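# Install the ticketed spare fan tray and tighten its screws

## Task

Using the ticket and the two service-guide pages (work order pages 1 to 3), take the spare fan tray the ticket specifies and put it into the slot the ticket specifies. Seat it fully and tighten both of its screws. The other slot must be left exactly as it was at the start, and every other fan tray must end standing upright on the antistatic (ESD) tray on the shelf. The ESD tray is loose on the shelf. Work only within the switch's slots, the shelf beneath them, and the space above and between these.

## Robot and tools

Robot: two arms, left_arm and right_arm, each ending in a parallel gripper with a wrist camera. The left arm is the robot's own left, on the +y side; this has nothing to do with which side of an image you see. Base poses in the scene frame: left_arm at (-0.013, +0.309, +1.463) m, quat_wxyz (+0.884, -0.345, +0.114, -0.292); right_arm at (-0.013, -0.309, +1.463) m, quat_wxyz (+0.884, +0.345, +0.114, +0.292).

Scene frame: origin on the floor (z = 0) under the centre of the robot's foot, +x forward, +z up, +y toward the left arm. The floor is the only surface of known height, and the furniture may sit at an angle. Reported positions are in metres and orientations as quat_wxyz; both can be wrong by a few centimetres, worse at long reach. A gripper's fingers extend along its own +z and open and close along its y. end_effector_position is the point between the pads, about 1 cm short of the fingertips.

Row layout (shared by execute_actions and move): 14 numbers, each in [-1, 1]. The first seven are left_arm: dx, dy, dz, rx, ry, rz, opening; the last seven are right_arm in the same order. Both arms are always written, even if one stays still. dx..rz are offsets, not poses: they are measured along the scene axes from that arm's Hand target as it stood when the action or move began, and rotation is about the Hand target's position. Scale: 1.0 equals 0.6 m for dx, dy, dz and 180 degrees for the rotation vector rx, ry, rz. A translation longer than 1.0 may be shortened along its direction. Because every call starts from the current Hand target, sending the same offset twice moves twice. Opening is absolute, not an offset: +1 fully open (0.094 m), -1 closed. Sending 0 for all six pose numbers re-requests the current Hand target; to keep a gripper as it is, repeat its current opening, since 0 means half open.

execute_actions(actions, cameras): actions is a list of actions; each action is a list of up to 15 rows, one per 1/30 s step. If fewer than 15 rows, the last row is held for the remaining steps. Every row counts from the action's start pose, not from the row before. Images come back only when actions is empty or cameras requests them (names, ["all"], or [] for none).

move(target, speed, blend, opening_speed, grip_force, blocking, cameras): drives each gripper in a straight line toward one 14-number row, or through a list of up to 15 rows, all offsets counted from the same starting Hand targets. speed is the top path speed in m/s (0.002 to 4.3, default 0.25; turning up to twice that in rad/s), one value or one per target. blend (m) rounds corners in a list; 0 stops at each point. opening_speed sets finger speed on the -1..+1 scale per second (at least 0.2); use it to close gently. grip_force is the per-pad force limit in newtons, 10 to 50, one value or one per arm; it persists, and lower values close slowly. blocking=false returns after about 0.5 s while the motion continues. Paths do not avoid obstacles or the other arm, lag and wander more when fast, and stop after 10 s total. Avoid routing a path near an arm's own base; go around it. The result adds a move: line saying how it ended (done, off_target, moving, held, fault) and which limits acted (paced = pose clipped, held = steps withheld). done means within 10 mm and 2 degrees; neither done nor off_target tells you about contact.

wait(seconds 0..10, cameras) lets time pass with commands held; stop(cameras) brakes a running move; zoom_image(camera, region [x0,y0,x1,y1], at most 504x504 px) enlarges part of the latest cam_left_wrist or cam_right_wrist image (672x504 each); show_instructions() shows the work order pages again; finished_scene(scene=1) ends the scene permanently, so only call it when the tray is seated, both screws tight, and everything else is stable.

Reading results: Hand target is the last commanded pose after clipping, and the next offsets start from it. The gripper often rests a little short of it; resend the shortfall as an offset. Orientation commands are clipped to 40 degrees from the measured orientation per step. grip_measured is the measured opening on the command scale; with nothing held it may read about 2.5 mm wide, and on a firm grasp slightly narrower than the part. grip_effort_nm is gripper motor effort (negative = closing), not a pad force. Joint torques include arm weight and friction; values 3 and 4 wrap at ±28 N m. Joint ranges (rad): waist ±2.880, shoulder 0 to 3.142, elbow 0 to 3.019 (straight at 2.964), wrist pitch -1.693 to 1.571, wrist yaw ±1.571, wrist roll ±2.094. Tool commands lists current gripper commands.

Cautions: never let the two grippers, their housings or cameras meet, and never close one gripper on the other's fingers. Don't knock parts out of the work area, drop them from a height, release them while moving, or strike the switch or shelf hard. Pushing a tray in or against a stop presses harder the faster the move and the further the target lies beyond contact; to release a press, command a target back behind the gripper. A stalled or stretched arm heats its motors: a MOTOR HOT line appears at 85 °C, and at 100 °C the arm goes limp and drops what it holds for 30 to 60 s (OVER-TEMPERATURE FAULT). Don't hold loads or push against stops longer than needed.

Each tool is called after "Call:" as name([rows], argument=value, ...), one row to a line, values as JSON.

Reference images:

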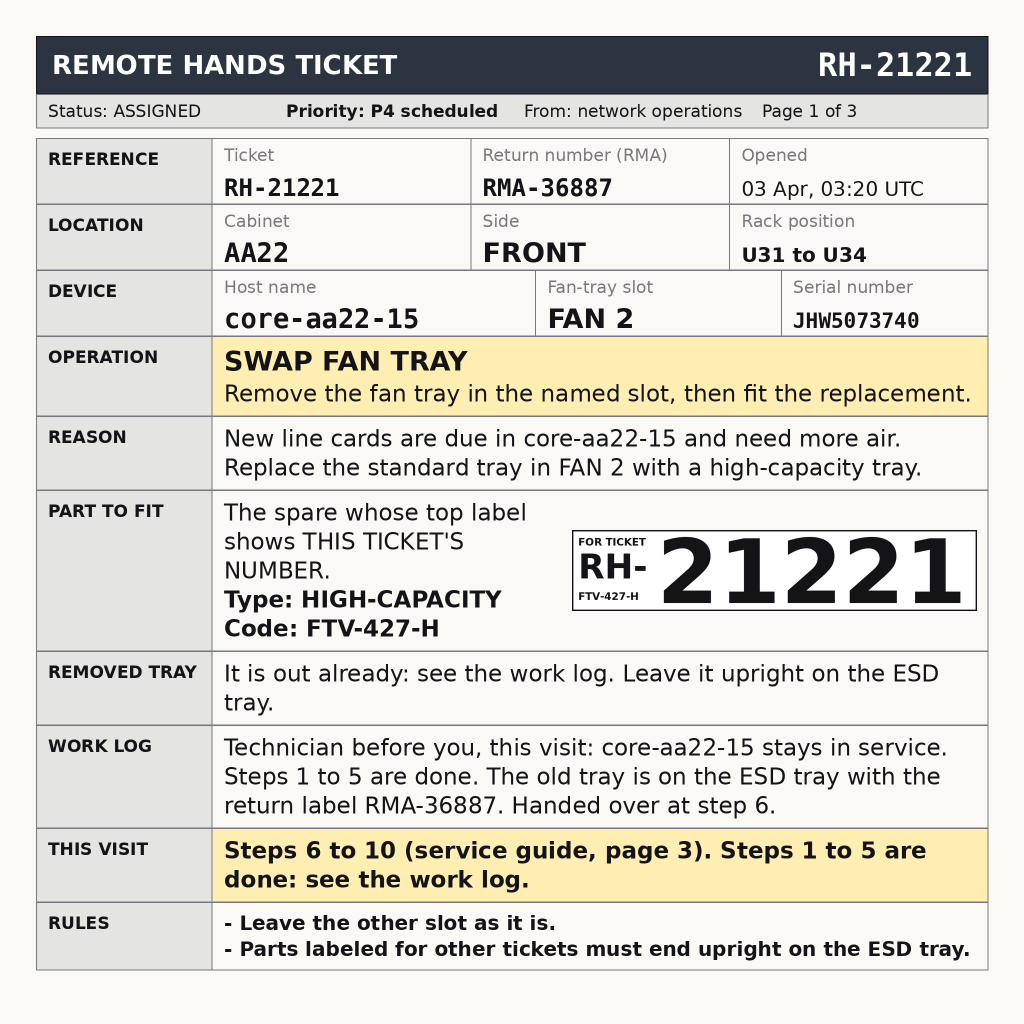

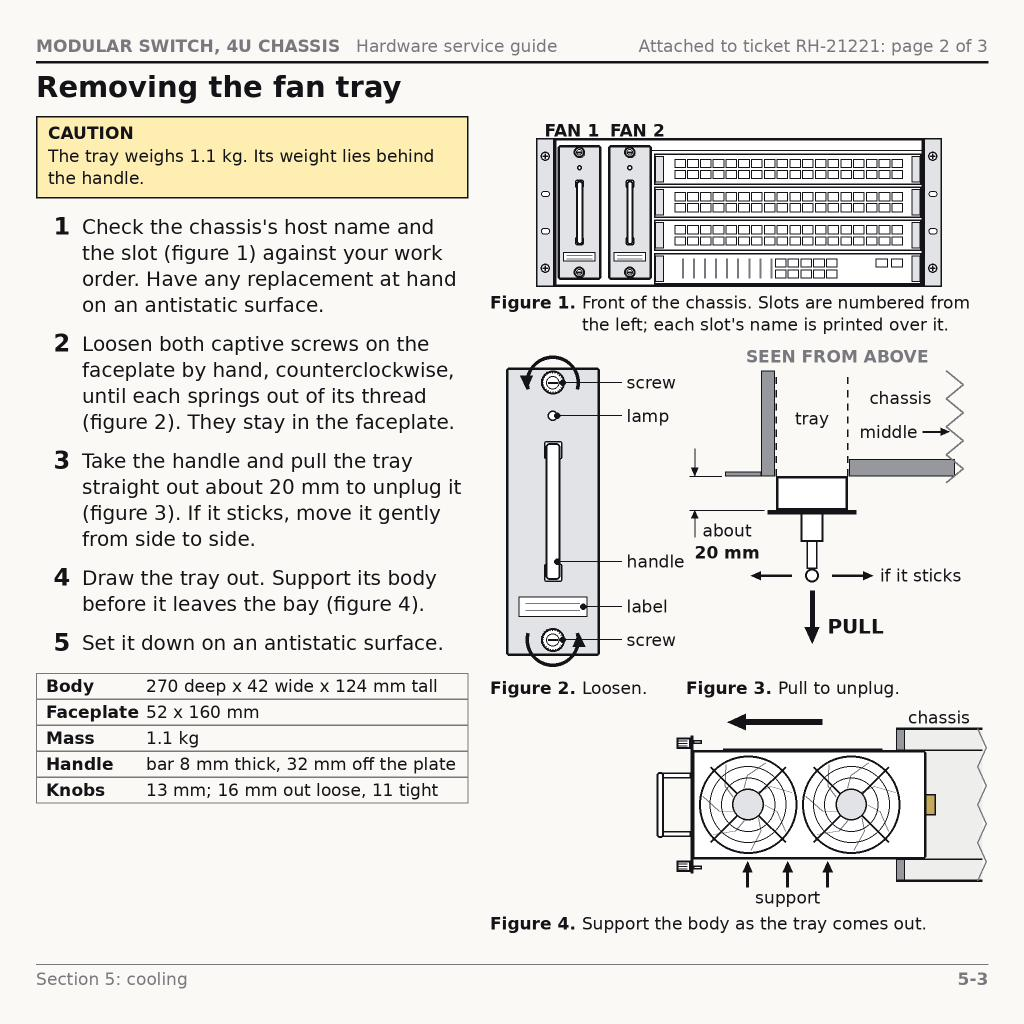

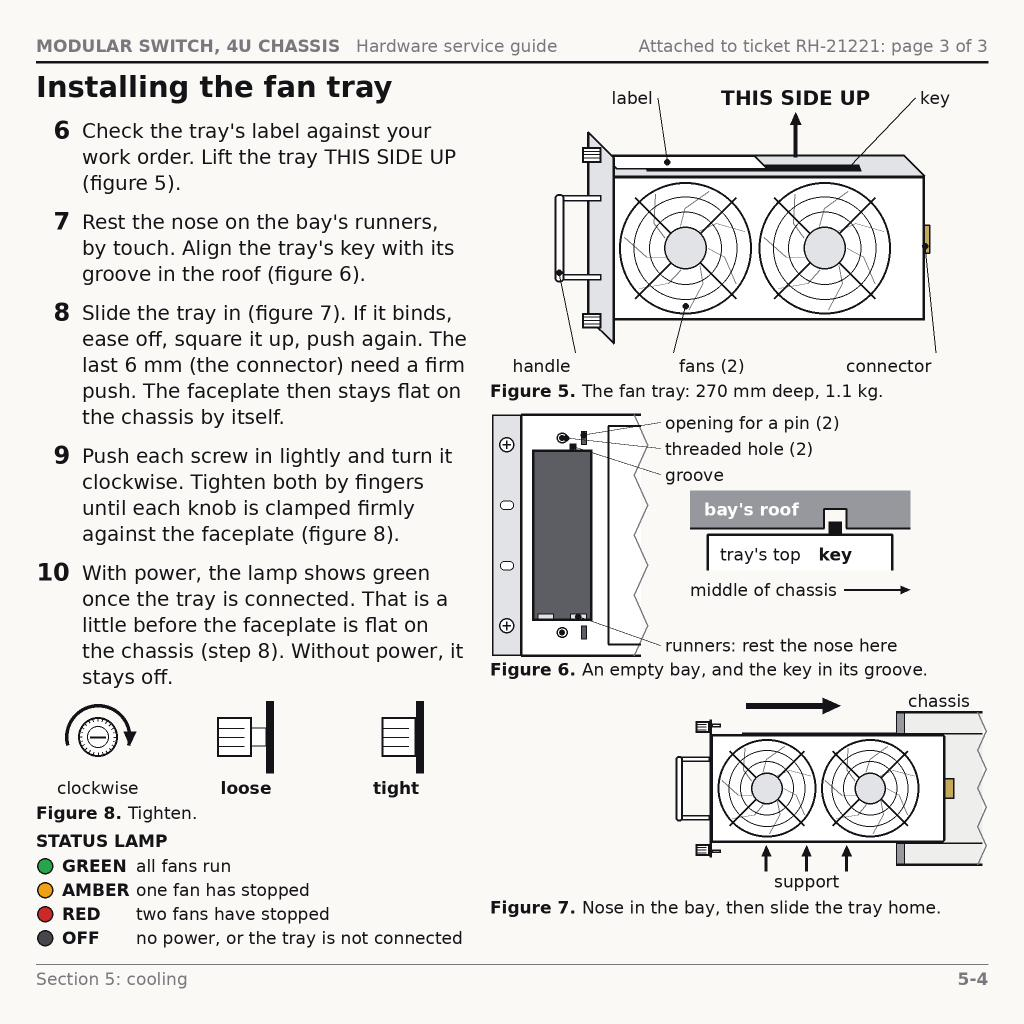

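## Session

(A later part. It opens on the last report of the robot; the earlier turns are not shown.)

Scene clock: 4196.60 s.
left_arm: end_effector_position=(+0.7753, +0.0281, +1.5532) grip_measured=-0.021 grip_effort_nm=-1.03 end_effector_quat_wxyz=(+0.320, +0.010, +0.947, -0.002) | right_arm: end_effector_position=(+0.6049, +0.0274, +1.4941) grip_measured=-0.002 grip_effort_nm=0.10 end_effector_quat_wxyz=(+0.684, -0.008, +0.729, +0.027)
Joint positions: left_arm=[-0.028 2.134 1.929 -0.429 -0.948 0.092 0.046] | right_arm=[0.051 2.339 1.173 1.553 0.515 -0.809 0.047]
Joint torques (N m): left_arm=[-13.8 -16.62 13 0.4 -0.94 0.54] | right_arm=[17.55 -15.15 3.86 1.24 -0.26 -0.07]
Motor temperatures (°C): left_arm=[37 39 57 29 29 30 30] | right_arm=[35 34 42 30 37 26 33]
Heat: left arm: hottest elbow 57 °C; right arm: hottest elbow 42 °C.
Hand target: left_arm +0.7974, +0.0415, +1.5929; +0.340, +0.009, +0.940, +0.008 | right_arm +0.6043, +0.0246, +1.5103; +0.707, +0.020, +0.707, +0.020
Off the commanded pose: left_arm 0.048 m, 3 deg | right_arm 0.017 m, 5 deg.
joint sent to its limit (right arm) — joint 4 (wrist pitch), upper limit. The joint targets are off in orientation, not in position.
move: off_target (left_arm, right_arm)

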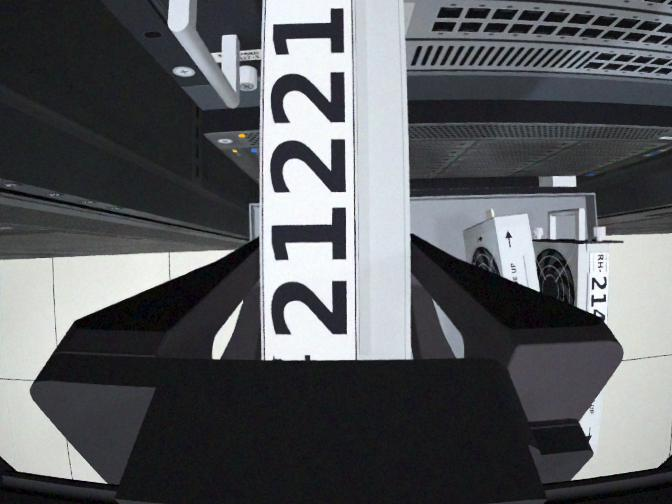

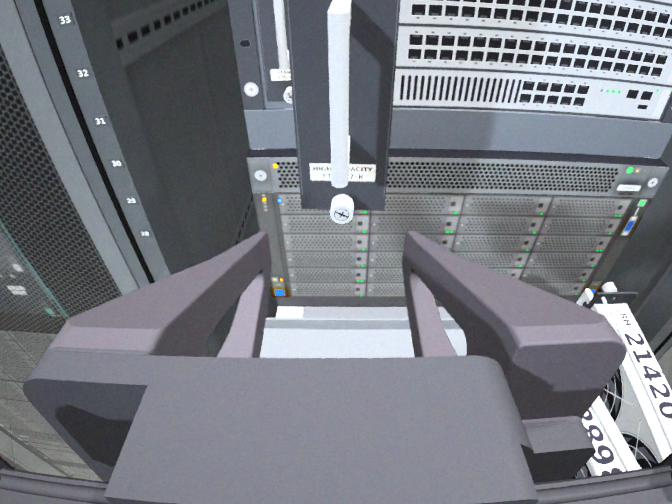

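Call:
move(target=[0.02,0.002,0.01,0,0,0,-0.3,-0.05,0,0,0,0,0,0.0], speed=0.05, cameras=["cam_right_wrist"])

Scene clock: 4202.50 s.
left_arm: end_effector_position=(+0.7773, +0.0269, +1.5560) grip_measured=-0.021 grip_effort_nm=-1.02 end_effector_quat_wxyz=(+0.314, +0.012, +0.949, +0.003) | right_arm: end_effector_position=(+0.5752, +0.0265, +1.4929) grip_measured=-0.002 grip_effort_nm=0.10 end_effector_quat_wxyz=(+0.667, -0.022, +0.744, +0.035)
Joint positions: left_arm=[-0.032 2.148 1.965 -0.474 -0.96 0.08 0.046] | right_arm=[0.078 2.309 1.085 1.553 0.552 -0.796 0.047]
Joint torques (N m): left_arm=[-13.8 -16.44 14.63 0.84 -0.48 0.67] | right_arm=[17.14 -14.68 3.7 1.25 -0.25 -0.03]
Motor temperatures (°C): left_arm=[37 39 57 29 29 30 30] | right_arm=[35 34 41 30 36 26 33]
Heat: left arm: hottest elbow 57 °C; right arm: hottest elbow 41 °C.
Hand target: left_arm +0.8093, +0.0425, +1.5990; +0.340, +0.009, +0.940, +0.007 | right_arm +0.5744, +0.0245, +1.5104; +0.707, +0.020, +0.707, +0.020
Off the commanded pose: left_arm 0.056 m, 3 deg | right_arm 0.018 m, 8 deg.
joint sent to its limit (right arm) — joint 4 (wrist pitch), upper limit. The joint targets are off in orientation, not in position.
move: off_target (left_arm, right_arm)
Images, in order (width x height): cam_right_wrist 672x504.

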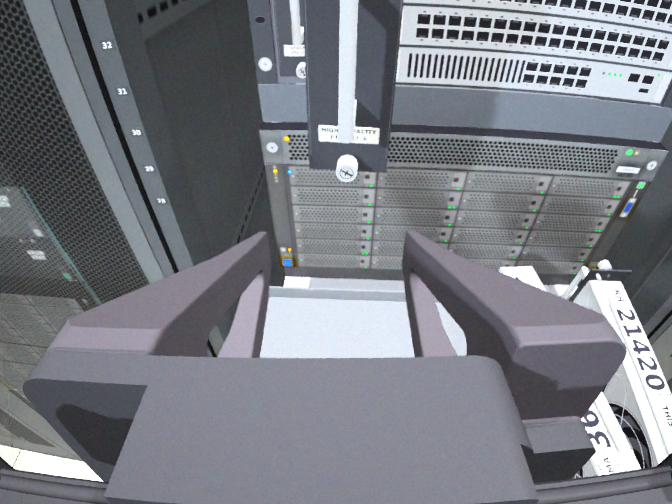

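Call:
move(target=[0.02,0.004,0.01,0,0,0,-0.3,0,0,0,0,0,0,0.0], speed=0.05, cameras=[])

Call:
move(target=[0.02,0.004,0.0,0,0,0,-0.3,0,0,0,0,0,0,0.0], speed=0.05, cameras=["all"])

Scene clock: 4211.20 s.
left_arm: end_effector_position=(+0.7817, +0.0253, +1.5572) grip_measured=-0.023 grip_effort_nm=-1.03 end_effector_quat_wxyz=(+0.310, +0.014, +0.951, +0.006) | right_arm: end_effector_position=(+0.5751, +0.0265, +1.4928) grip_measured=-0.002 grip_effort_nm=0.10 end_effector_quat_wxyz=(+0.666, -0.022, +0.744, +0.036)
Joint positions: left_arm=[-0.032 2.168 2.006 -0.511 -0.965 0.073 0.046] | right_arm=[0.078 2.309 1.085 1.553 0.552 -0.795 0.047]
Joint torques (N m): left_arm=[-13.8 -16.62 15.69 1.17 -0.16 0.8] | right_arm=[17.14 -14.62 3.71 1.25 -0.25 -0.02]
Motor temperatures (°C): left_arm=[37 40 59 29 29 30 30] | right_arm=[35 35 40 30 36 26 32]
Heat: left arm: hottest elbow 59 °C; right arm: hottest elbow 40 °C.
Hand target: left_arm +0.8214, +0.0449, +1.6050; +0.340, +0.009, +0.940, +0.007 | right_arm +0.5743, +0.0246, +1.5103; +0.707, +0.020, +0.707, +0.020
Off the commanded pose: left_arm 0.065 m, 4 deg | right_arm 0.018 m, 8 deg.
joint sent to its limit (right arm) — joint 4 (wrist pitch), upper limit. The joint targets are off in orientation, not in position.
move: off_target (left_arm, right_arm)
No camera images: "cameras" was empty.

Scene clock: 4212.40 s.
left_arm: end_effector_position=(+0.7902, +0.0235, +1.5576) grip_measured=-0.023 grip_effort_nm=-1.03 end_effector_quat_wxyz=(+0.309, +0.013, +0.951, +0.007) | right_arm: end_effector_position=(+0.5751, +0.0265, +1.4928) grip_measured=-0.002 grip_effort_nm=0.10 end_effector_quat_wxyz=(+0.666, -0.022, +0.744, +0.036)
Joint positions: left_arm=[-0.029 2.192 2.056 -0.536 -0.965 0.073 0.046] | right_arm=[0.078 2.309 1.085 1.553 0.552 -0.795 0.047]
Joint torques (N m): left_arm=[-13.51 -17.08 15.91 1.18 0.07 0.9] | right_arm=[17.14 -14.62 3.7 1.25 -0.25 -0.02]
Motor temperatures (°C): left_arm=[37 40 60 29 29 30 30] | right_arm=[35 35 40 30 36 26 32]
Heat: left arm: hottest elbow 60 °C; right arm: hottest elbow 40 °C.
Hand target: left_arm +0.8333, +0.0472, +1.6050; +0.340, +0.009, +0.940, +0.007 | right_arm +0.5743, +0.0246, +1.5103; +0.707, +0.020, +0.707, +0.020
Off the commanded pose: left_arm 0.068 m, 4 deg | right_arm 0.018 m, 8 deg.
joint sent to its limit (right arm) — joint 4 (wrist pitch), upper limit. The joint targets are off in orientation, not in position.
move: off_target (left_arm, right_arm)

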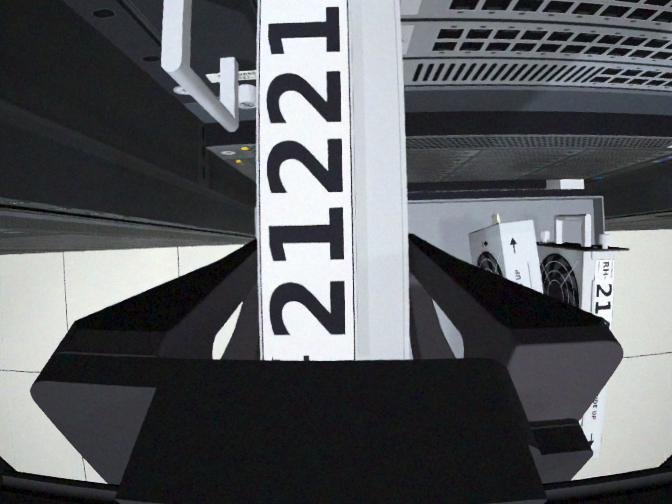

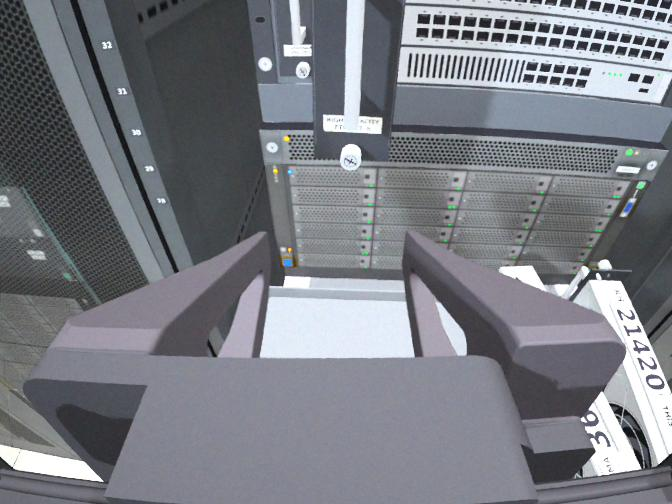

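Call:
move(target=[0.01,0.015,0.0,0,0,0,-0.3,0,0,0,0,0,0,0.0], speed=0.05, cameras=[])

Scene clock: 4231.80 s.
left_arm: end_effector_position=(+0.7928, +0.0248, +1.5580) grip_measured=-0.023 grip_effort_nm=-1.02 end_effector_quat_wxyz=(+0.309, +0.014, +0.951, +0.004) | right_arm: end_effector_position=(+0.5751, +0.0265, +1.4928) grip_measured=-0.002 grip_effort_nm=0.10 end_effector_quat_wxyz=(+0.666, -0.022, +0.744, +0.036)
Joint positions: left_arm=[-0.026 2.193 2.064 -0.541 -0.957 0.075 0.046] | right_arm=[0.078 2.309 1.085 1.553 0.552 -0.795 0.047]
Joint torques (N m): left_arm=[-13.04 -17.85 16.08 0.95 0.05 0.96] | right_arm=[17.08 -14.68 3.7 1.25 -0.25 -0.02]
Motor temperatures (°C): left_arm=[37 38 63 29 29 31 30] | right_arm=[35 36 38 31 35 26 32]
Heat: left arm: hottest elbow 63 °C; right arm: hottest elbow 38 °C.
Hand target: left_arm +0.8394, +0.0565, +1.6050; +0.340, +0.008, +0.940, +0.007 | right_arm +0.5743, +0.0246, +1.5103; +0.707, +0.020, +0.707, +0.020
Off the commanded pose: left_arm 0.073 m, 4 deg | right_arm 0.018 m, 8 deg.
joint sent to its limit (right arm) — joint 4 (wrist pitch), upper limit. The joint targets are off in orientation, not in position.
move: off_target (left_arm, right_arm)
No camera images: "cameras" was empty.

Call:
move(target=[0.02,0.008,0.0,0,0,0,-0.3,0,0,0,0,0,0,0.0], speed=0.05, cameras=[])

Call:
move(target=[0.02,0.006,0.0,0,0,0,-0.3,0,0,0,0,0,0,0.0], speed=0.05, cameras=["all"])

Scene clock: 4238.87 s.
left_arm: end_effector_position=(+0.8036, +0.0248, +1.5583) grip_measured=-0.023 grip_effort_nm=-1.03 end_effector_quat_wxyz=(+0.309, +0.013, +0.951, +0.001) | right_arm: end_effector_position=(+0.5751, +0.0265, +1.4928) grip_measured=-0.002 grip_effort_nm=0.10 end_effector_quat_wxyz=(+0.666, -0.022, +0.744, +0.036)
Joint positions: left_arm=[-0.019 2.217 2.118 -0.565 -0.947 0.08 0.046] | right_arm=[0.078 2.309 1.085 1.553 0.552 -0.795 0.047]
Joint torques (N m): left_arm=[-12.4 -18.02 16.01 1.17 0.07 0.99] | right_arm=[17.14 -14.68 3.69 1.25 -0.25 -0.02]
Motor temperatures (°C): left_arm=[37 39 63 29 29 31 30] | right_arm=[35 36 37 31 34 26 32]
Heat: left arm: hottest elbow 63 °C; right arm: hottest elbow 37 °C.
Hand target: left_arm +0.8513, +0.0612, +1.6048; +0.340, +0.009, +0.940, +0.008 | right_arm +0.5743, +0.0246, +1.5103; +0.707, +0.020, +0.707, +0.020
Off the commanded pose: left_arm 0.076 m, 4 deg | right_arm 0.018 m, 8 deg.
joint sent to its limit (right arm) — joint 4 (wrist pitch), upper limit. The joint targets are off in orientation, not in position.
move: off_target (left_arm, right_arm)
No camera images: "cameras" was empty.

Scene clock: 4240.17 s.
left_arm: end_effector_position=(+0.8168, +0.0250, +1.5589) grip_measured=-0.023 grip_effort_nm=-1.02 end_effector_quat_wxyz=(+0.311, +0.011, +0.950, +0.000) | right_arm: end_effector_position=(+0.5751, +0.0265, +1.4928) grip_measured=-0.002 grip_effort_nm=0.10 end_effector_quat_wxyz=(+0.666, -0.022, +0.744, +0.036)
Joint positions: left_arm=[-0.011 2.249 2.187 -0.591 -0.938 0.087 0.046] | right_arm=[0.078 2.309 1.085 1.553 0.552 -0.795 0.047]
Joint torques (N m): left_arm=[-12.63 -18.55 15.95 0.83 0.03 1.02] | right_arm=[17.14 -14.62 3.69 1.24 -0.25 -0.02]
Motor temperatures (°C): left_arm=[37 39 63 29 29 31 30] | right_arm=[35 36 37 31 34 26 32]
Heat: left arm: hottest elbow 63 °C; right arm: hottest elbow 37 °C.
Hand target: left_arm +0.8634, +0.0649, +1.6049; +0.340, +0.009, +0.940, +0.008 | right_arm +0.5743, +0.0246, +1.5103; +0.707, +0.020, +0.707, +0.020
Off the commanded pose: left_arm 0.076 m, 4 deg | right_arm 0.018 m, 8 deg.
joint sent to its limit (right arm) — joint 4 (wrist pitch), upper limit. The joint targets are off in orientation, not in position.
move: off_target (left_arm, right_arm)

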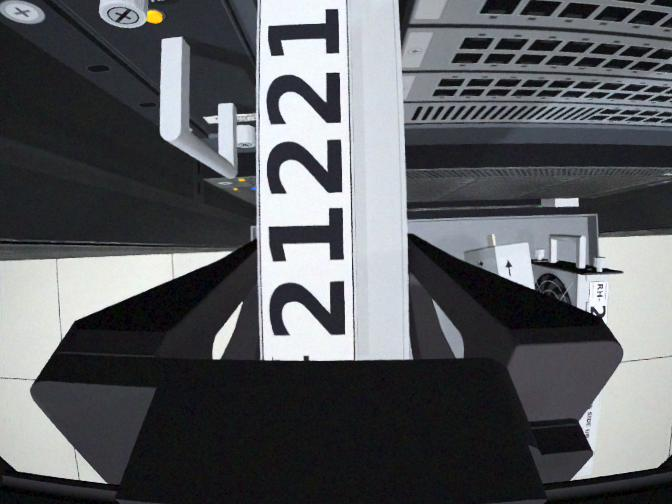

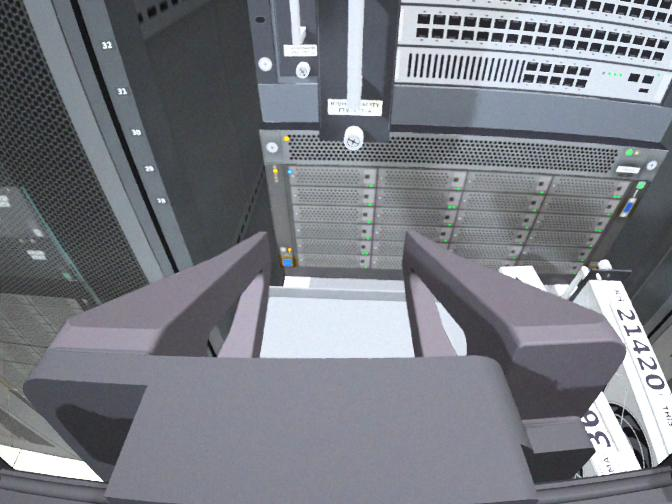

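Call:
move(target=[0.03,0.006,0.0,0,0,0,-0.3,0,0,0,0,0,0,0.0], speed=0.05, cameras=["all"])

Call:
zoom_image(camera="cam_left_wrist", region=[60, 0, 312, 300])

Scene clock: 4253.43 s.
left_arm: end_effector_position=(+0.8374, +0.0252, +1.5594) grip_measured=-0.023 grip_effort_nm=-1.02 end_effector_quat_wxyz=(+0.313, +0.009, +0.950, -0.001) | right_arm: end_effector_position=(+0.5751, +0.0265, +1.4928) grip_measured=-0.002 grip_effort_nm=0.10 end_effector_quat_wxyz=(+0.666, -0.022, +0.744, +0.036)
Joint positions: left_arm=[0.001 2.308 2.312 -0.64 -0.927 0.101 0.046] | right_arm=[0.078 2.309 1.085 1.553 0.552 -0.795 0.047]
Joint torques (N m): left_arm=[-12.75 -19.31 15.62 0.81 0.1 1.04] | right_arm=[17.2 -14.68 3.7 1.25 -0.26 -0.02]
Motor temperatures (°C): left_arm=[37 39 63 29 29 31 30] | right_arm=[35 36 37 31 34 26 31]
Heat: left arm: hottest elbow 63 °C; right arm: hottest elbow 37 °C.
Hand target: left_arm +0.8814, +0.0685, +1.6050; +0.340, +0.009, +0.940, +0.008 | right_arm +0.5743, +0.0246, +1.5103; +0.707, +0.020, +0.707, +0.020
Off the commanded pose: left_arm 0.077 m, 3 deg | right_arm 0.018 m, 8 deg.
joint sent to its limit (right arm) — joint 4 (wrist pitch), upper limit. The joint targets are off in orientation, not in position.
move: off_target (left_arm, right_arm)

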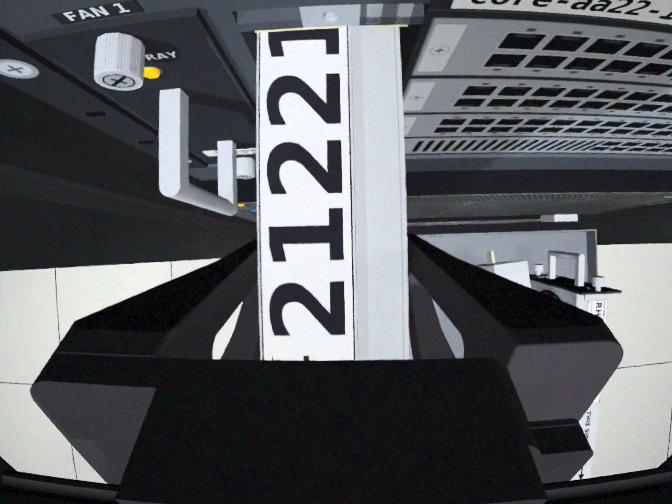

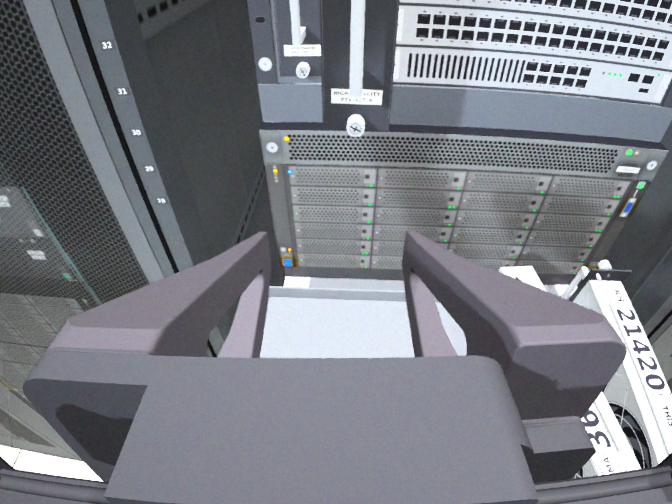

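Scaled by 1.680 from the camera's 672x504 image, which has a finer 960x720 frame.

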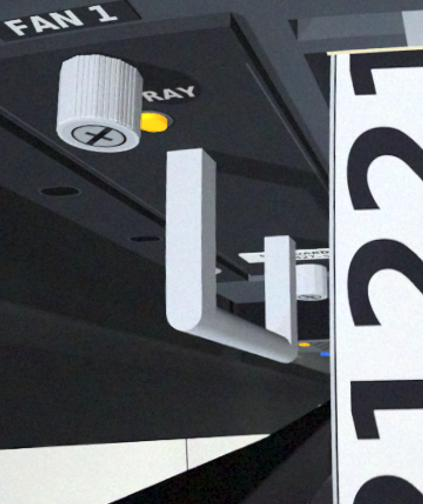

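Call:
move(target=[0.022,0.004,0.0,0,0,0,-0.3,0,0,0,0,0,0,0.0], speed=0.05, cameras=["all"])

Scene clock: 4271.47 s.
left_arm: end_effector_position=(+0.8525, +0.0253, +1.5598) grip_measured=-0.023 grip_effort_nm=-1.02 end_effector_quat_wxyz=(+0.314, +0.008, +0.949, -0.002) | right_arm: end_effector_position=(+0.5751, +0.0265, +1.4928) grip_measured=-0.002 grip_effort_nm=0.10 end_effector_quat_wxyz=(+0.666, -0.022, +0.744, +0.036)
Joint positions: left_arm=[0.009 2.361 2.421 -0.685 -0.919 0.11 0.046] | right_arm=[0.078 2.309 1.085 1.553 0.552 -0.795 0.047]
Joint torques (N m): left_arm=[-13.74 -19.66 15.47 0.81 0.18 1.05] | right_arm=[17.14 -14.62 3.7 1.25 -0.25 -0.02]
Motor temperatures (°C): left_arm=[37 40 65 29 29 32 30] | right_arm=[36 36 36 31 33 26 31]
Heat: left arm: hottest elbow 65 °C; right arm: hottest waist 36 °C.
Hand target: left_arm +0.8945, +0.0708, +1.6049; +0.340, +0.009, +0.940, +0.008 | right_arm +0.5743, +0.0246, +1.5103; +0.707, +0.020, +0.707, +0.020
Off the commanded pose: left_arm 0.077 m, 3 deg | right_arm 0.018 m, 8 deg.
joint sent to its limit (right arm) — joint 4 (wrist pitch), upper limit. The joint targets are off in orientation, not in position.
move: off_target (left_arm, right_arm)

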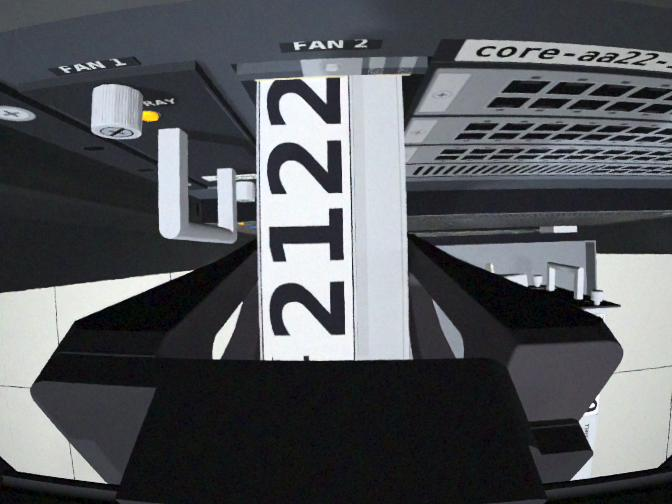

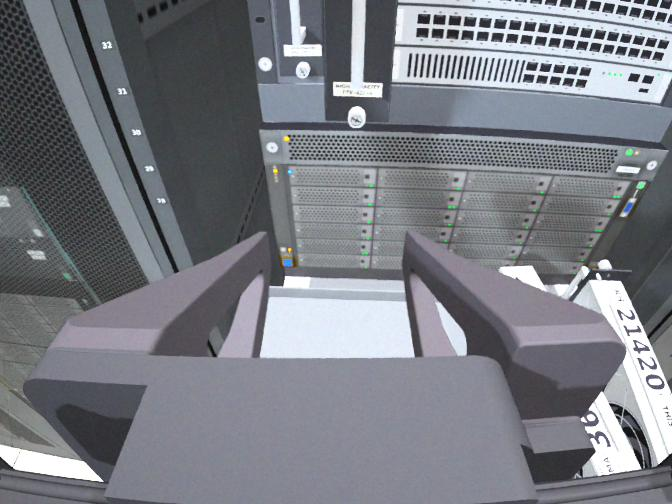

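Call:
move(target=[-0.03,-0.005,-0.045,0,0,0,-0.3,0,0,0,0,0,0,0.0], speed=0.05, cameras=[])

Call:
move(target=[0,0,0,0,0,0,0.2,0,0,0,0,0,0,0.0], speed=0.05, opening_speed=0.3, cameras=["all"])

Scene clock: 4280.70 s.
left_arm: end_effector_position=(+0.8546, +0.0245, +1.5578) grip_measured=-0.023 grip_effort_nm=-1.02 end_effector_quat_wxyz=(+0.323, +0.007, +0.946, -0.002) | right_arm: end_effector_position=(+0.5751, +0.0265, +1.4928) grip_measured=-0.002 grip_effort_nm=0.10 end_effector_quat_wxyz=(+0.666, -0.022, +0.744, +0.036)
Joint positions: left_arm=[0.012 2.354 2.394 -0.633 -0.917 0.134 0.046] | right_arm=[0.078 2.309 1.085 1.553 0.552 -0.795 0.047]
Joint torques (N m): left_arm=[-12.75 -21.42 7.95 1.69 0.28 0.74] | right_arm=[17.14 -14.62 3.7 1.26 -0.25 -0.02]
Motor temperatures (°C): left_arm=[38 39 66 29 29 32 31] | right_arm=[36 36 36 31 33 26 31]
Heat: left arm: hottest elbow 66 °C; right arm: hottest waist 36 °C.
Hand target: left_arm +0.8765, +0.0677, +1.5780; +0.340, +0.009, +0.940, +0.007 | right_arm +0.5743, +0.0246, +1.5103; +0.707, +0.020, +0.707, +0.020
Off the commanded pose: left_arm 0.053 m, 2 deg | right_arm 0.018 m, 8 deg.
joint sent to its limit (right arm) — joint 4 (wrist pitch), upper limit. The joint targets are off in orientation, not in position.
move: off_target (left_arm, right_arm)
No camera images: "cameras" was empty.

Scene clock: 4283.00 s.
left_arm: end_effector_position=(+0.8610, +0.0330, +1.5723) grip_measured=+0.199 grip_effort_nm=0.08 end_effector_quat_wxyz=(+0.333, +0.030, +0.942, -0.003) | right_arm: end_effector_position=(+0.5751, +0.0265, +1.4928) grip_measured=-0.002 grip_effort_nm=0.10 end_effector_quat_wxyz=(+0.666, -0.022, +0.744, +0.036)
Joint positions: left_arm=[0.012 2.331 2.391 -0.621 -0.896 0.202 0.056] | right_arm=[0.078 2.309 1.085 1.553 0.552 -0.795 0.047]
Joint torques (N m): left_arm=[-12.63 -19.96 7.49 1.8 -0.33 0.19] | right_arm=[17.14 -14.68 3.7 1.24 -0.25 -0.02]
Motor temperatures (°C): left_arm=[38 40 66 29 29 32 30] | right_arm=[36 36 36 31 33 26 31]
Heat: left arm: hottest elbow 66 °C; right arm: hottest waist 36 °C.
Hand target: left_arm +0.8765, +0.0678, +1.5781; +0.340, +0.009, +0.940, +0.007 | right_arm +0.5743, +0.0246, +1.5103; +0.707, +0.020, +0.707, +0.020
Off the commanded pose: left_arm 0.038 m, 3 deg | right_arm 0.018 m, 8 deg.
joint sent to its limit (right arm) — joint 4 (wrist pitch), upper limit. The joint targets are off in orientation, not in position.
move: off_target (left_arm, right_arm)

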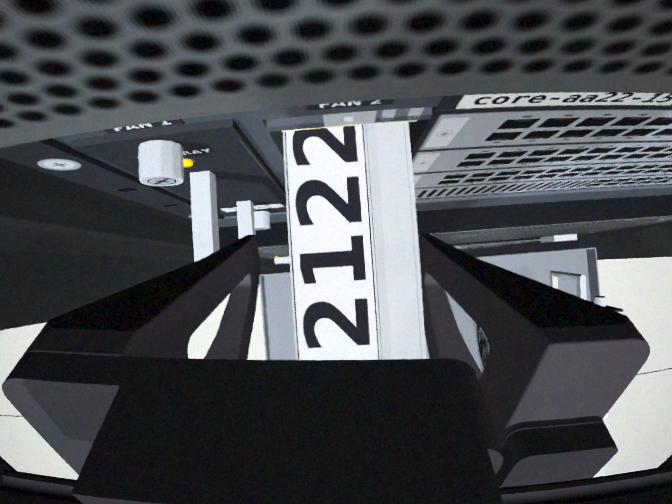

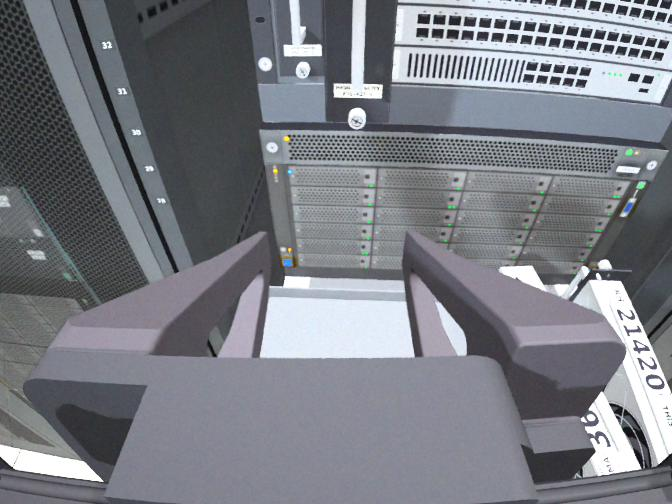

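Call:
move([
  [-0.07,-0.015,0.05,0,0,0,0.2,0,0,0,0,0,0,0.0],
  [-0.22,-0.02,0.24,0,0,0,0.2,0,0,0,0,0,0,0.0],
  [-0.50,0.33,0.3,0,0,0,0.2,0,0,0,0,0,0,0.0],
], speed=0.2, blend=[0.02,0.05,0], cameras=["all"])

Scene clock: 4297.60 s.
left_arm: end_effector_position=(+0.5833, +0.2741, +1.7575) grip_measured=+0.199 grip_effort_nm=0.05 end_effector_quat_wxyz=(+0.340, +0.000, +0.940, +0.009) | right_arm: end_effector_position=(+0.5751, +0.0265, +1.4928) grip_measured=-0.002 grip_effort_nm=0.10 end_effector_quat_wxyz=(+0.666, -0.022, +0.744, +0.036)
Joint positions: left_arm=[-0.238 1.313 1.389 -0.86 -1.137 -0.118 0.056] | right_arm=[0.078 2.309 1.085 1.553 0.552 -0.795 0.047]
Joint torques (N m): left_arm=[-6.83 -4.19 6.63 0.38 -0.22 0] | right_arm=[17.2 -14.62 3.7 1.25 -0.25 -0.02]
Motor temperatures (°C): left_arm=[37 41 63 29 29 31 30] | right_arm=[36 36 36 31 33 26 31]
Heat: left arm: hottest elbow 63 °C; right arm: hottest waist 36 °C.
Hand target: left_arm +0.5765, +0.2657, +1.7581; +0.340, +0.009, +0.940, +0.008 | right_arm +0.5743, +0.0246, +1.5103; +0.707, +0.020, +0.707, +0.020
Off the commanded pose: left_arm 0.011 m, 1 deg | right_arm 0.018 m, 8 deg.
joint sent to its limit (right arm) — joint 4 (wrist pitch), upper limit. The joint targets are off in orientation, not in position.
move: off_target (left_arm, right_arm)

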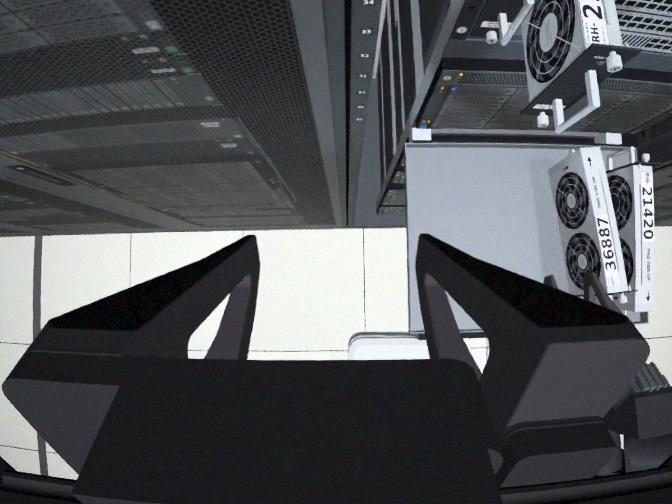

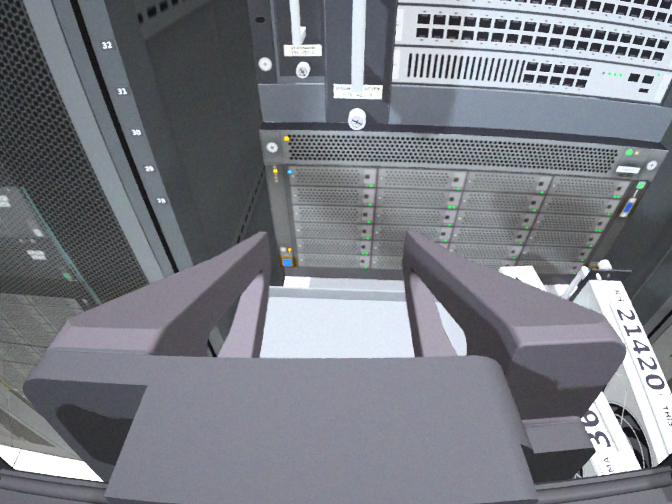

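Call:
move(target=[0,0,0,0,0,0,0.2,0.17,0.004,0.02,0,0,0,0.2], speed=0.15, cameras=["cam_right_wrist"])

Scene clock: 4315.87 s.
left_arm: end_effector_position=(+0.5833, +0.2741, +1.7575) grip_measured=+0.199 grip_effort_nm=0.05 end_effector_quat_wxyz=(+0.340, -0.001, +0.940, +0.009) | right_arm: end_effector_position=(+0.6662, +0.0277, +1.5330) grip_measured=+0.198 grip_effort_nm=0.10 end_effector_quat_wxyz=(+0.709, +0.024, +0.704, +0.031)
Joint positions: left_arm=[-0.238 1.313 1.389 -0.86 -1.137 -0.118 0.056] | right_arm=[0.039 2.328 1.335 1.467 0.477 -0.795 0.056]
Joint torques (N m): left_arm=[-6.83 -4.54 6.68 0.44 -0.21 -0.04] | right_arm=[15.85 -13.63 7.32 -0.12 -0.6 -0.27]
Motor temperatures (°C): left_arm=[37 39 60 29 29 30 29] | right_arm=[36 36 35 31 33 26 31]
Heat: left arm: hottest elbow 60 °C; right arm: hottest waist 36 °C.
Hand target: left_arm +0.5765, +0.2657, +1.7580; +0.340, +0.009, +0.940, +0.008 | right_arm +0.6764, +0.0269, +1.5224; +0.707, +0.020, +0.707, +0.020
Off the commanded pose: left_arm 0.011 m, 1 deg | right_arm 0.015 m, 1 deg.
move: off_target (left_arm, right_arm)
Images, in order (width x height): cam_right_wrist 672x504.

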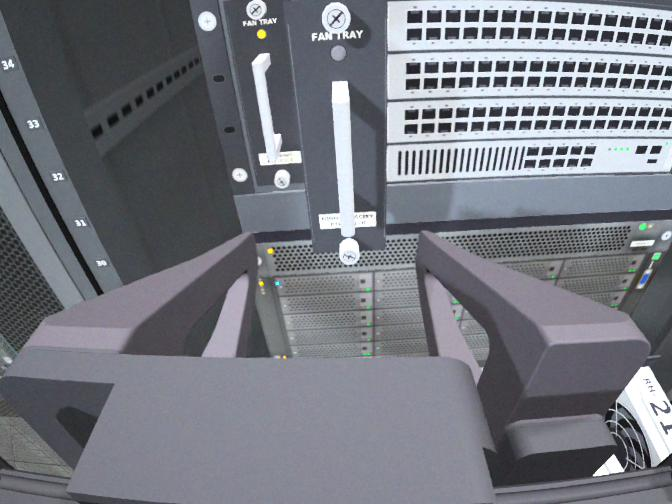

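Call:
move(target=[0,0,0,0,0,0,0.2,0.09,0,-0.025,-0.005,0,0,-0.2], speed=0.12, cameras=["cam_right_wrist"])

Scene clock: 4328.87 s.
left_arm: end_effector_position=(+0.5833, +0.2741, +1.7575) grip_measured=+0.199 grip_effort_nm=0.05 end_effector_quat_wxyz=(+0.340, -0.001, +0.940, +0.009) | right_arm: end_effector_position=(+0.7205, +0.0277, +1.5193) grip_measured=-0.198 grip_effort_nm=-0.11 end_effector_quat_wxyz=(+0.710, +0.015, +0.704, +0.021)
Joint positions: left_arm=[-0.238 1.313 1.389 -0.86 -1.137 -0.118 0.056] | right_arm=[-0.014 2.368 1.486 1.345 0.43 -0.795 0.038]
Joint torques (N m): left_arm=[-7.06 -4.37 6.64 0.54 -0.21 -0.04] | right_arm=[16.91 -14.39 7.88 -0.08 -0.58 -0.17]
Motor temperatures (°C): left_arm=[36 38 58 29 29 30 29] | right_arm=[35 36 36 30 33 26 31]
Heat: left arm: hottest elbow 58 °C; right arm: hottest shoulder 36 °C.
Hand target: left_arm +0.5765, +0.2657, +1.7580; +0.340, +0.009, +0.940, +0.008 | right_arm +0.7302, +0.0270, +1.5074; +0.707, +0.015, +0.707, +0.015
Off the commanded pose: left_arm 0.011 m, 1 deg | right_arm 0.015 m, 1 deg.
move: off_target (left_arm, right_arm)
Images, in order (width x height): cam_right_wrist 672x504.

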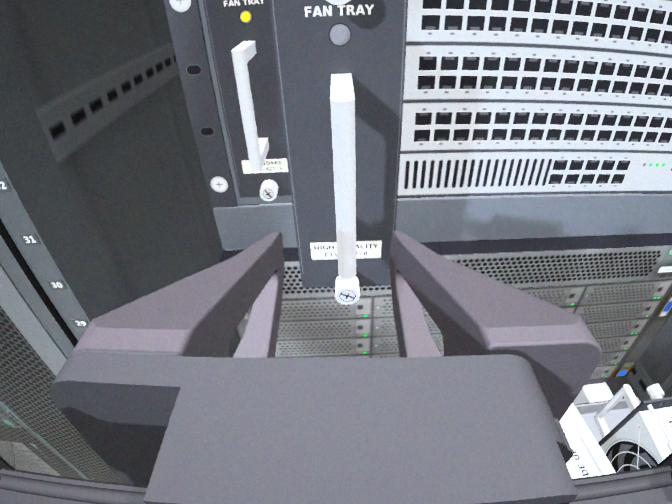

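Call:
move(target=[0,0,0,0,0,0,0.2,0.08,-0.002,-0.004,0,0,0,-0.2], speed=0.08, cameras=["cam_right_wrist"])

Scene clock: 4336.73 s.
left_arm: end_effector_position=(+0.5833, +0.2741, +1.7575) grip_measured=+0.199 grip_effort_nm=0.05 end_effector_quat_wxyz=(+0.340, -0.001, +0.940, +0.009) | right_arm: end_effector_position=(+0.7667, +0.0299, +1.5194) grip_measured=-0.198 grip_effort_nm=-0.11 end_effector_quat_wxyz=(+0.710, +0.009, +0.704, +0.017)
Joint positions: left_arm=[-0.238 1.313 1.389 -0.86 -1.137 -0.118 0.056] | right_arm=[-0.042 2.401 1.63 1.226 0.401 -0.795 0.038]
Joint torques (N m): left_arm=[-6.89 -4.54 6.79 0.44 -0.21 -0.04] | right_arm=[17.32 -15.15 8.62 -0.03 -0.58 -0.04]
Motor temperatures (°C): left_arm=[36 38 58 29 29 30 29] | right_arm=[36 35 37 30 33 26 31]
Heat: left arm: hottest elbow 58 °C; right arm: hottest elbow 37 °C.
Hand target: left_arm +0.5765, +0.2657, +1.7580; +0.340, +0.009, +0.940, +0.008 | right_arm +0.7783, +0.0257, +1.5049; +0.707, +0.015, +0.707, +0.015
Off the commanded pose: left_arm 0.011 m, 1 deg | right_arm 0.019 m, 1 deg.
move: off_target (left_arm, right_arm)
Images, in order (width x height): cam_right_wrist 672x504.

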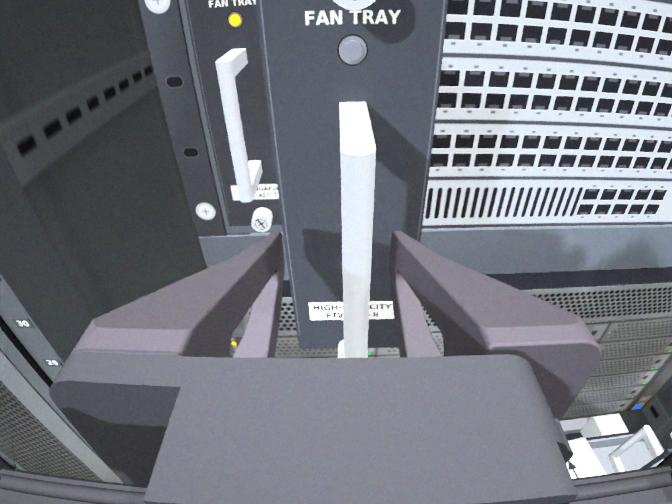

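Call:
move(target=[0,0,0,0,0,0,0.2,0.015,-0.016,0,0,0,0,-0.2], speed=0.08, cameras=["cam_right_wrist"])

Scene clock: 4343.10 s.
left_arm: end_effector_position=(+0.5833, +0.2741, +1.7575) grip_measured=+0.199 grip_effort_nm=0.05 end_effector_quat_wxyz=(+0.340, -0.001, +0.940, +0.009) | right_arm: end_effector_position=(+0.7722, +0.0270, +1.5137) grip_measured=-0.198 grip_effort_nm=-0.11 end_effector_quat_wxyz=(+0.709, +0.004, +0.705, +0.018)
Joint positions: left_arm=[-0.238 1.313 1.389 -0.86 -1.137 -0.118 0.056] | right_arm=[-0.054 2.401 1.637 1.207 0.389 -0.791 0.038]
Joint torques (N m): left_arm=[-6.95 -4.37 6.75 0.39 -0.24 -0.03] | right_arm=[17.2 -16.09 8.49 0.01 -0.58 -0.02]
Motor temperatures (°C): left_arm=[36 37 57 29 29 30 29] | right_arm=[36 35 37 30 32 26 31]
Heat: left arm: hottest elbow 57 °C; right arm: hottest elbow 37 °C.
Hand target: left_arm +0.5765, +0.2657, +1.7580; +0.340, +0.009, +0.940, +0.008 | right_arm +0.7873, +0.0162, +1.5050; +0.707, +0.015, +0.707, +0.015
Off the commanded pose: left_arm 0.011 m, 1 deg | right_arm 0.021 m, 1 deg.
move: off_target (left_arm, right_arm)
Images, in order (width x height): cam_right_wrist 672x504.

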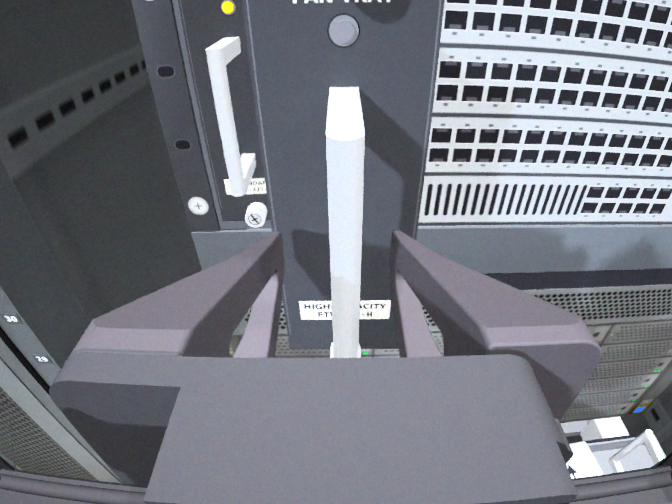

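Call:
move(target=[0,0,0,0,0,0,0.2,0.03,0.0,0.006,0,0,0,-0.2], speed=0.06, cameras=["all"])

Scene clock: 4349.00 s.
left_arm: end_effector_position=(+0.5833, +0.2741, +1.7575) grip_measured=+0.199 grip_effort_nm=0.05 end_effector_quat_wxyz=(+0.340, -0.001, +0.940, +0.009) | right_arm: end_effector_position=(+0.7871, +0.0273, +1.5203) grip_measured=-0.198 grip_effort_nm=-0.11 end_effector_quat_wxyz=(+0.708, +0.003, +0.706, +0.020)
Joint positions: left_arm=[-0.238 1.313 1.389 -0.86 -1.137 -0.118 0.056] | right_arm=[-0.056 2.404 1.683 1.159 0.385 -0.787 0.038]
Joint torques (N m): left_arm=[-6.83 -4.37 6.65 0.42 -0.22 -0.03] | right_arm=[17.08 -15.91 9.61 -0.08 -0.63 -0.03]
Motor temperatures (°C): left_arm=[36 37 57 29 29 30 29] | right_arm=[36 35 38 30 32 26 31]
Heat: left arm: hottest elbow 57 °C; right arm: hottest elbow 38 °C.
Hand target: left_arm +0.5765, +0.2657, +1.7580; +0.340, +0.009, +0.940, +0.008 | right_arm +0.8053, +0.0161, +1.5087; +0.707, +0.015, +0.707, +0.015
Off the commanded pose: left_arm 0.011 m, 1 deg | right_arm 0.024 m, 1 deg.
move: off_target (left_arm, right_arm)

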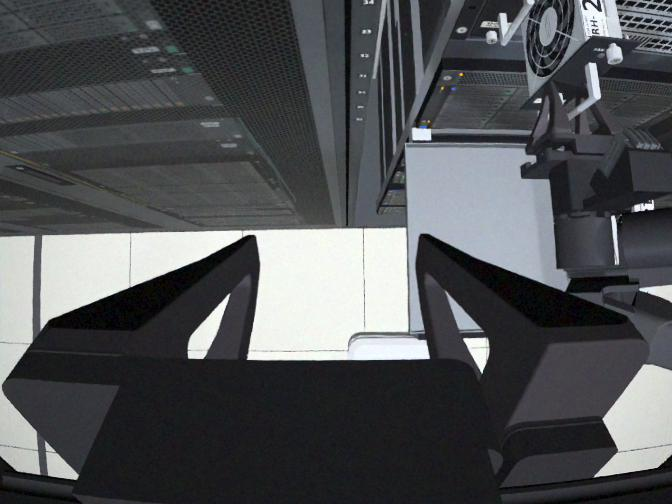

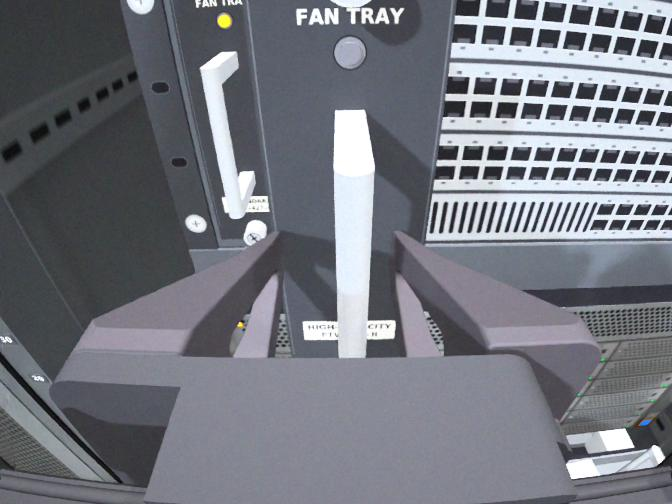

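Call:
move(target=[0,0,0,0,0,0,0.2,0.03,0.0,-0.006,0,0,0,-0.2], speed=0.06, cameras=["cam_right_wrist"])

Call:
zoom_image(camera="cam_right_wrist", region=[200, 150, 480, 360])

Scene clock: 4356.57 s.
left_arm: end_effector_position=(+0.5833, +0.2741, +1.7575) grip_measured=+0.199 grip_effort_nm=0.05 end_effector_quat_wxyz=(+0.340, -0.001, +0.940, +0.009) | right_arm: end_effector_position=(+0.8057, +0.0275, +1.5208) grip_measured=-0.198 grip_effort_nm=-0.11 end_effector_quat_wxyz=(+0.710, +0.005, +0.704, +0.021)
Joint positions: left_arm=[-0.238 1.313 1.389 -0.86 -1.137 -0.118 0.056] | right_arm=[-0.066 2.425 1.752 1.116 0.372 -0.782 0.038]
Joint torques (N m): left_arm=[-6.59 -4.25 6.63 0.46 -0.19 -0.07] | right_arm=[17.32 -16.03 9.68 -0.13 -0.58 -0.02]
Motor temperatures (°C): left_arm=[36 37 56 29 29 30 29] | right_arm=[36 35 38 30 32 26 31]
Heat: left arm: hottest elbow 56 °C; right arm: hottest elbow 38 °C.
Hand target: left_arm +0.5765, +0.2657, +1.7580; +0.340, +0.009, +0.940, +0.008 | right_arm +0.8233, +0.0162, +1.5050; +0.707, +0.015, +0.707, +0.015
Off the commanded pose: left_arm 0.011 m, 1 deg | right_arm 0.026 m, 1 deg.
move: off_target (left_arm, right_arm)
Images, in order (width x height): cam_right_wrist 672x504.

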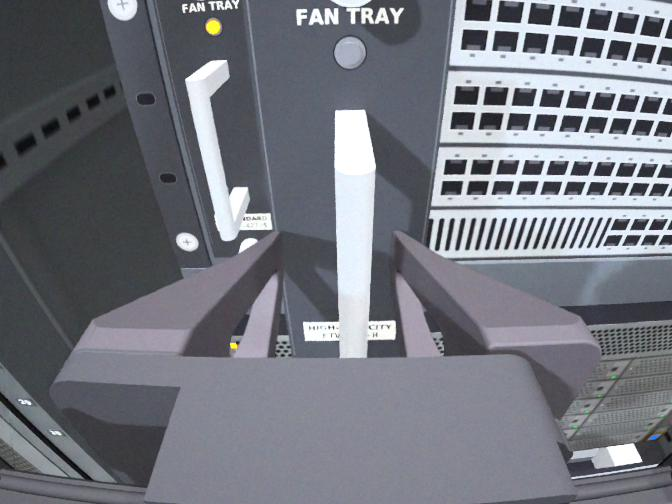

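Scaled by 1.800 from the camera's 672x504 image, which has a finer 960x720 frame.

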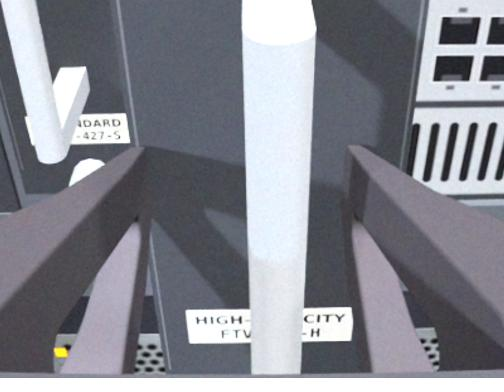

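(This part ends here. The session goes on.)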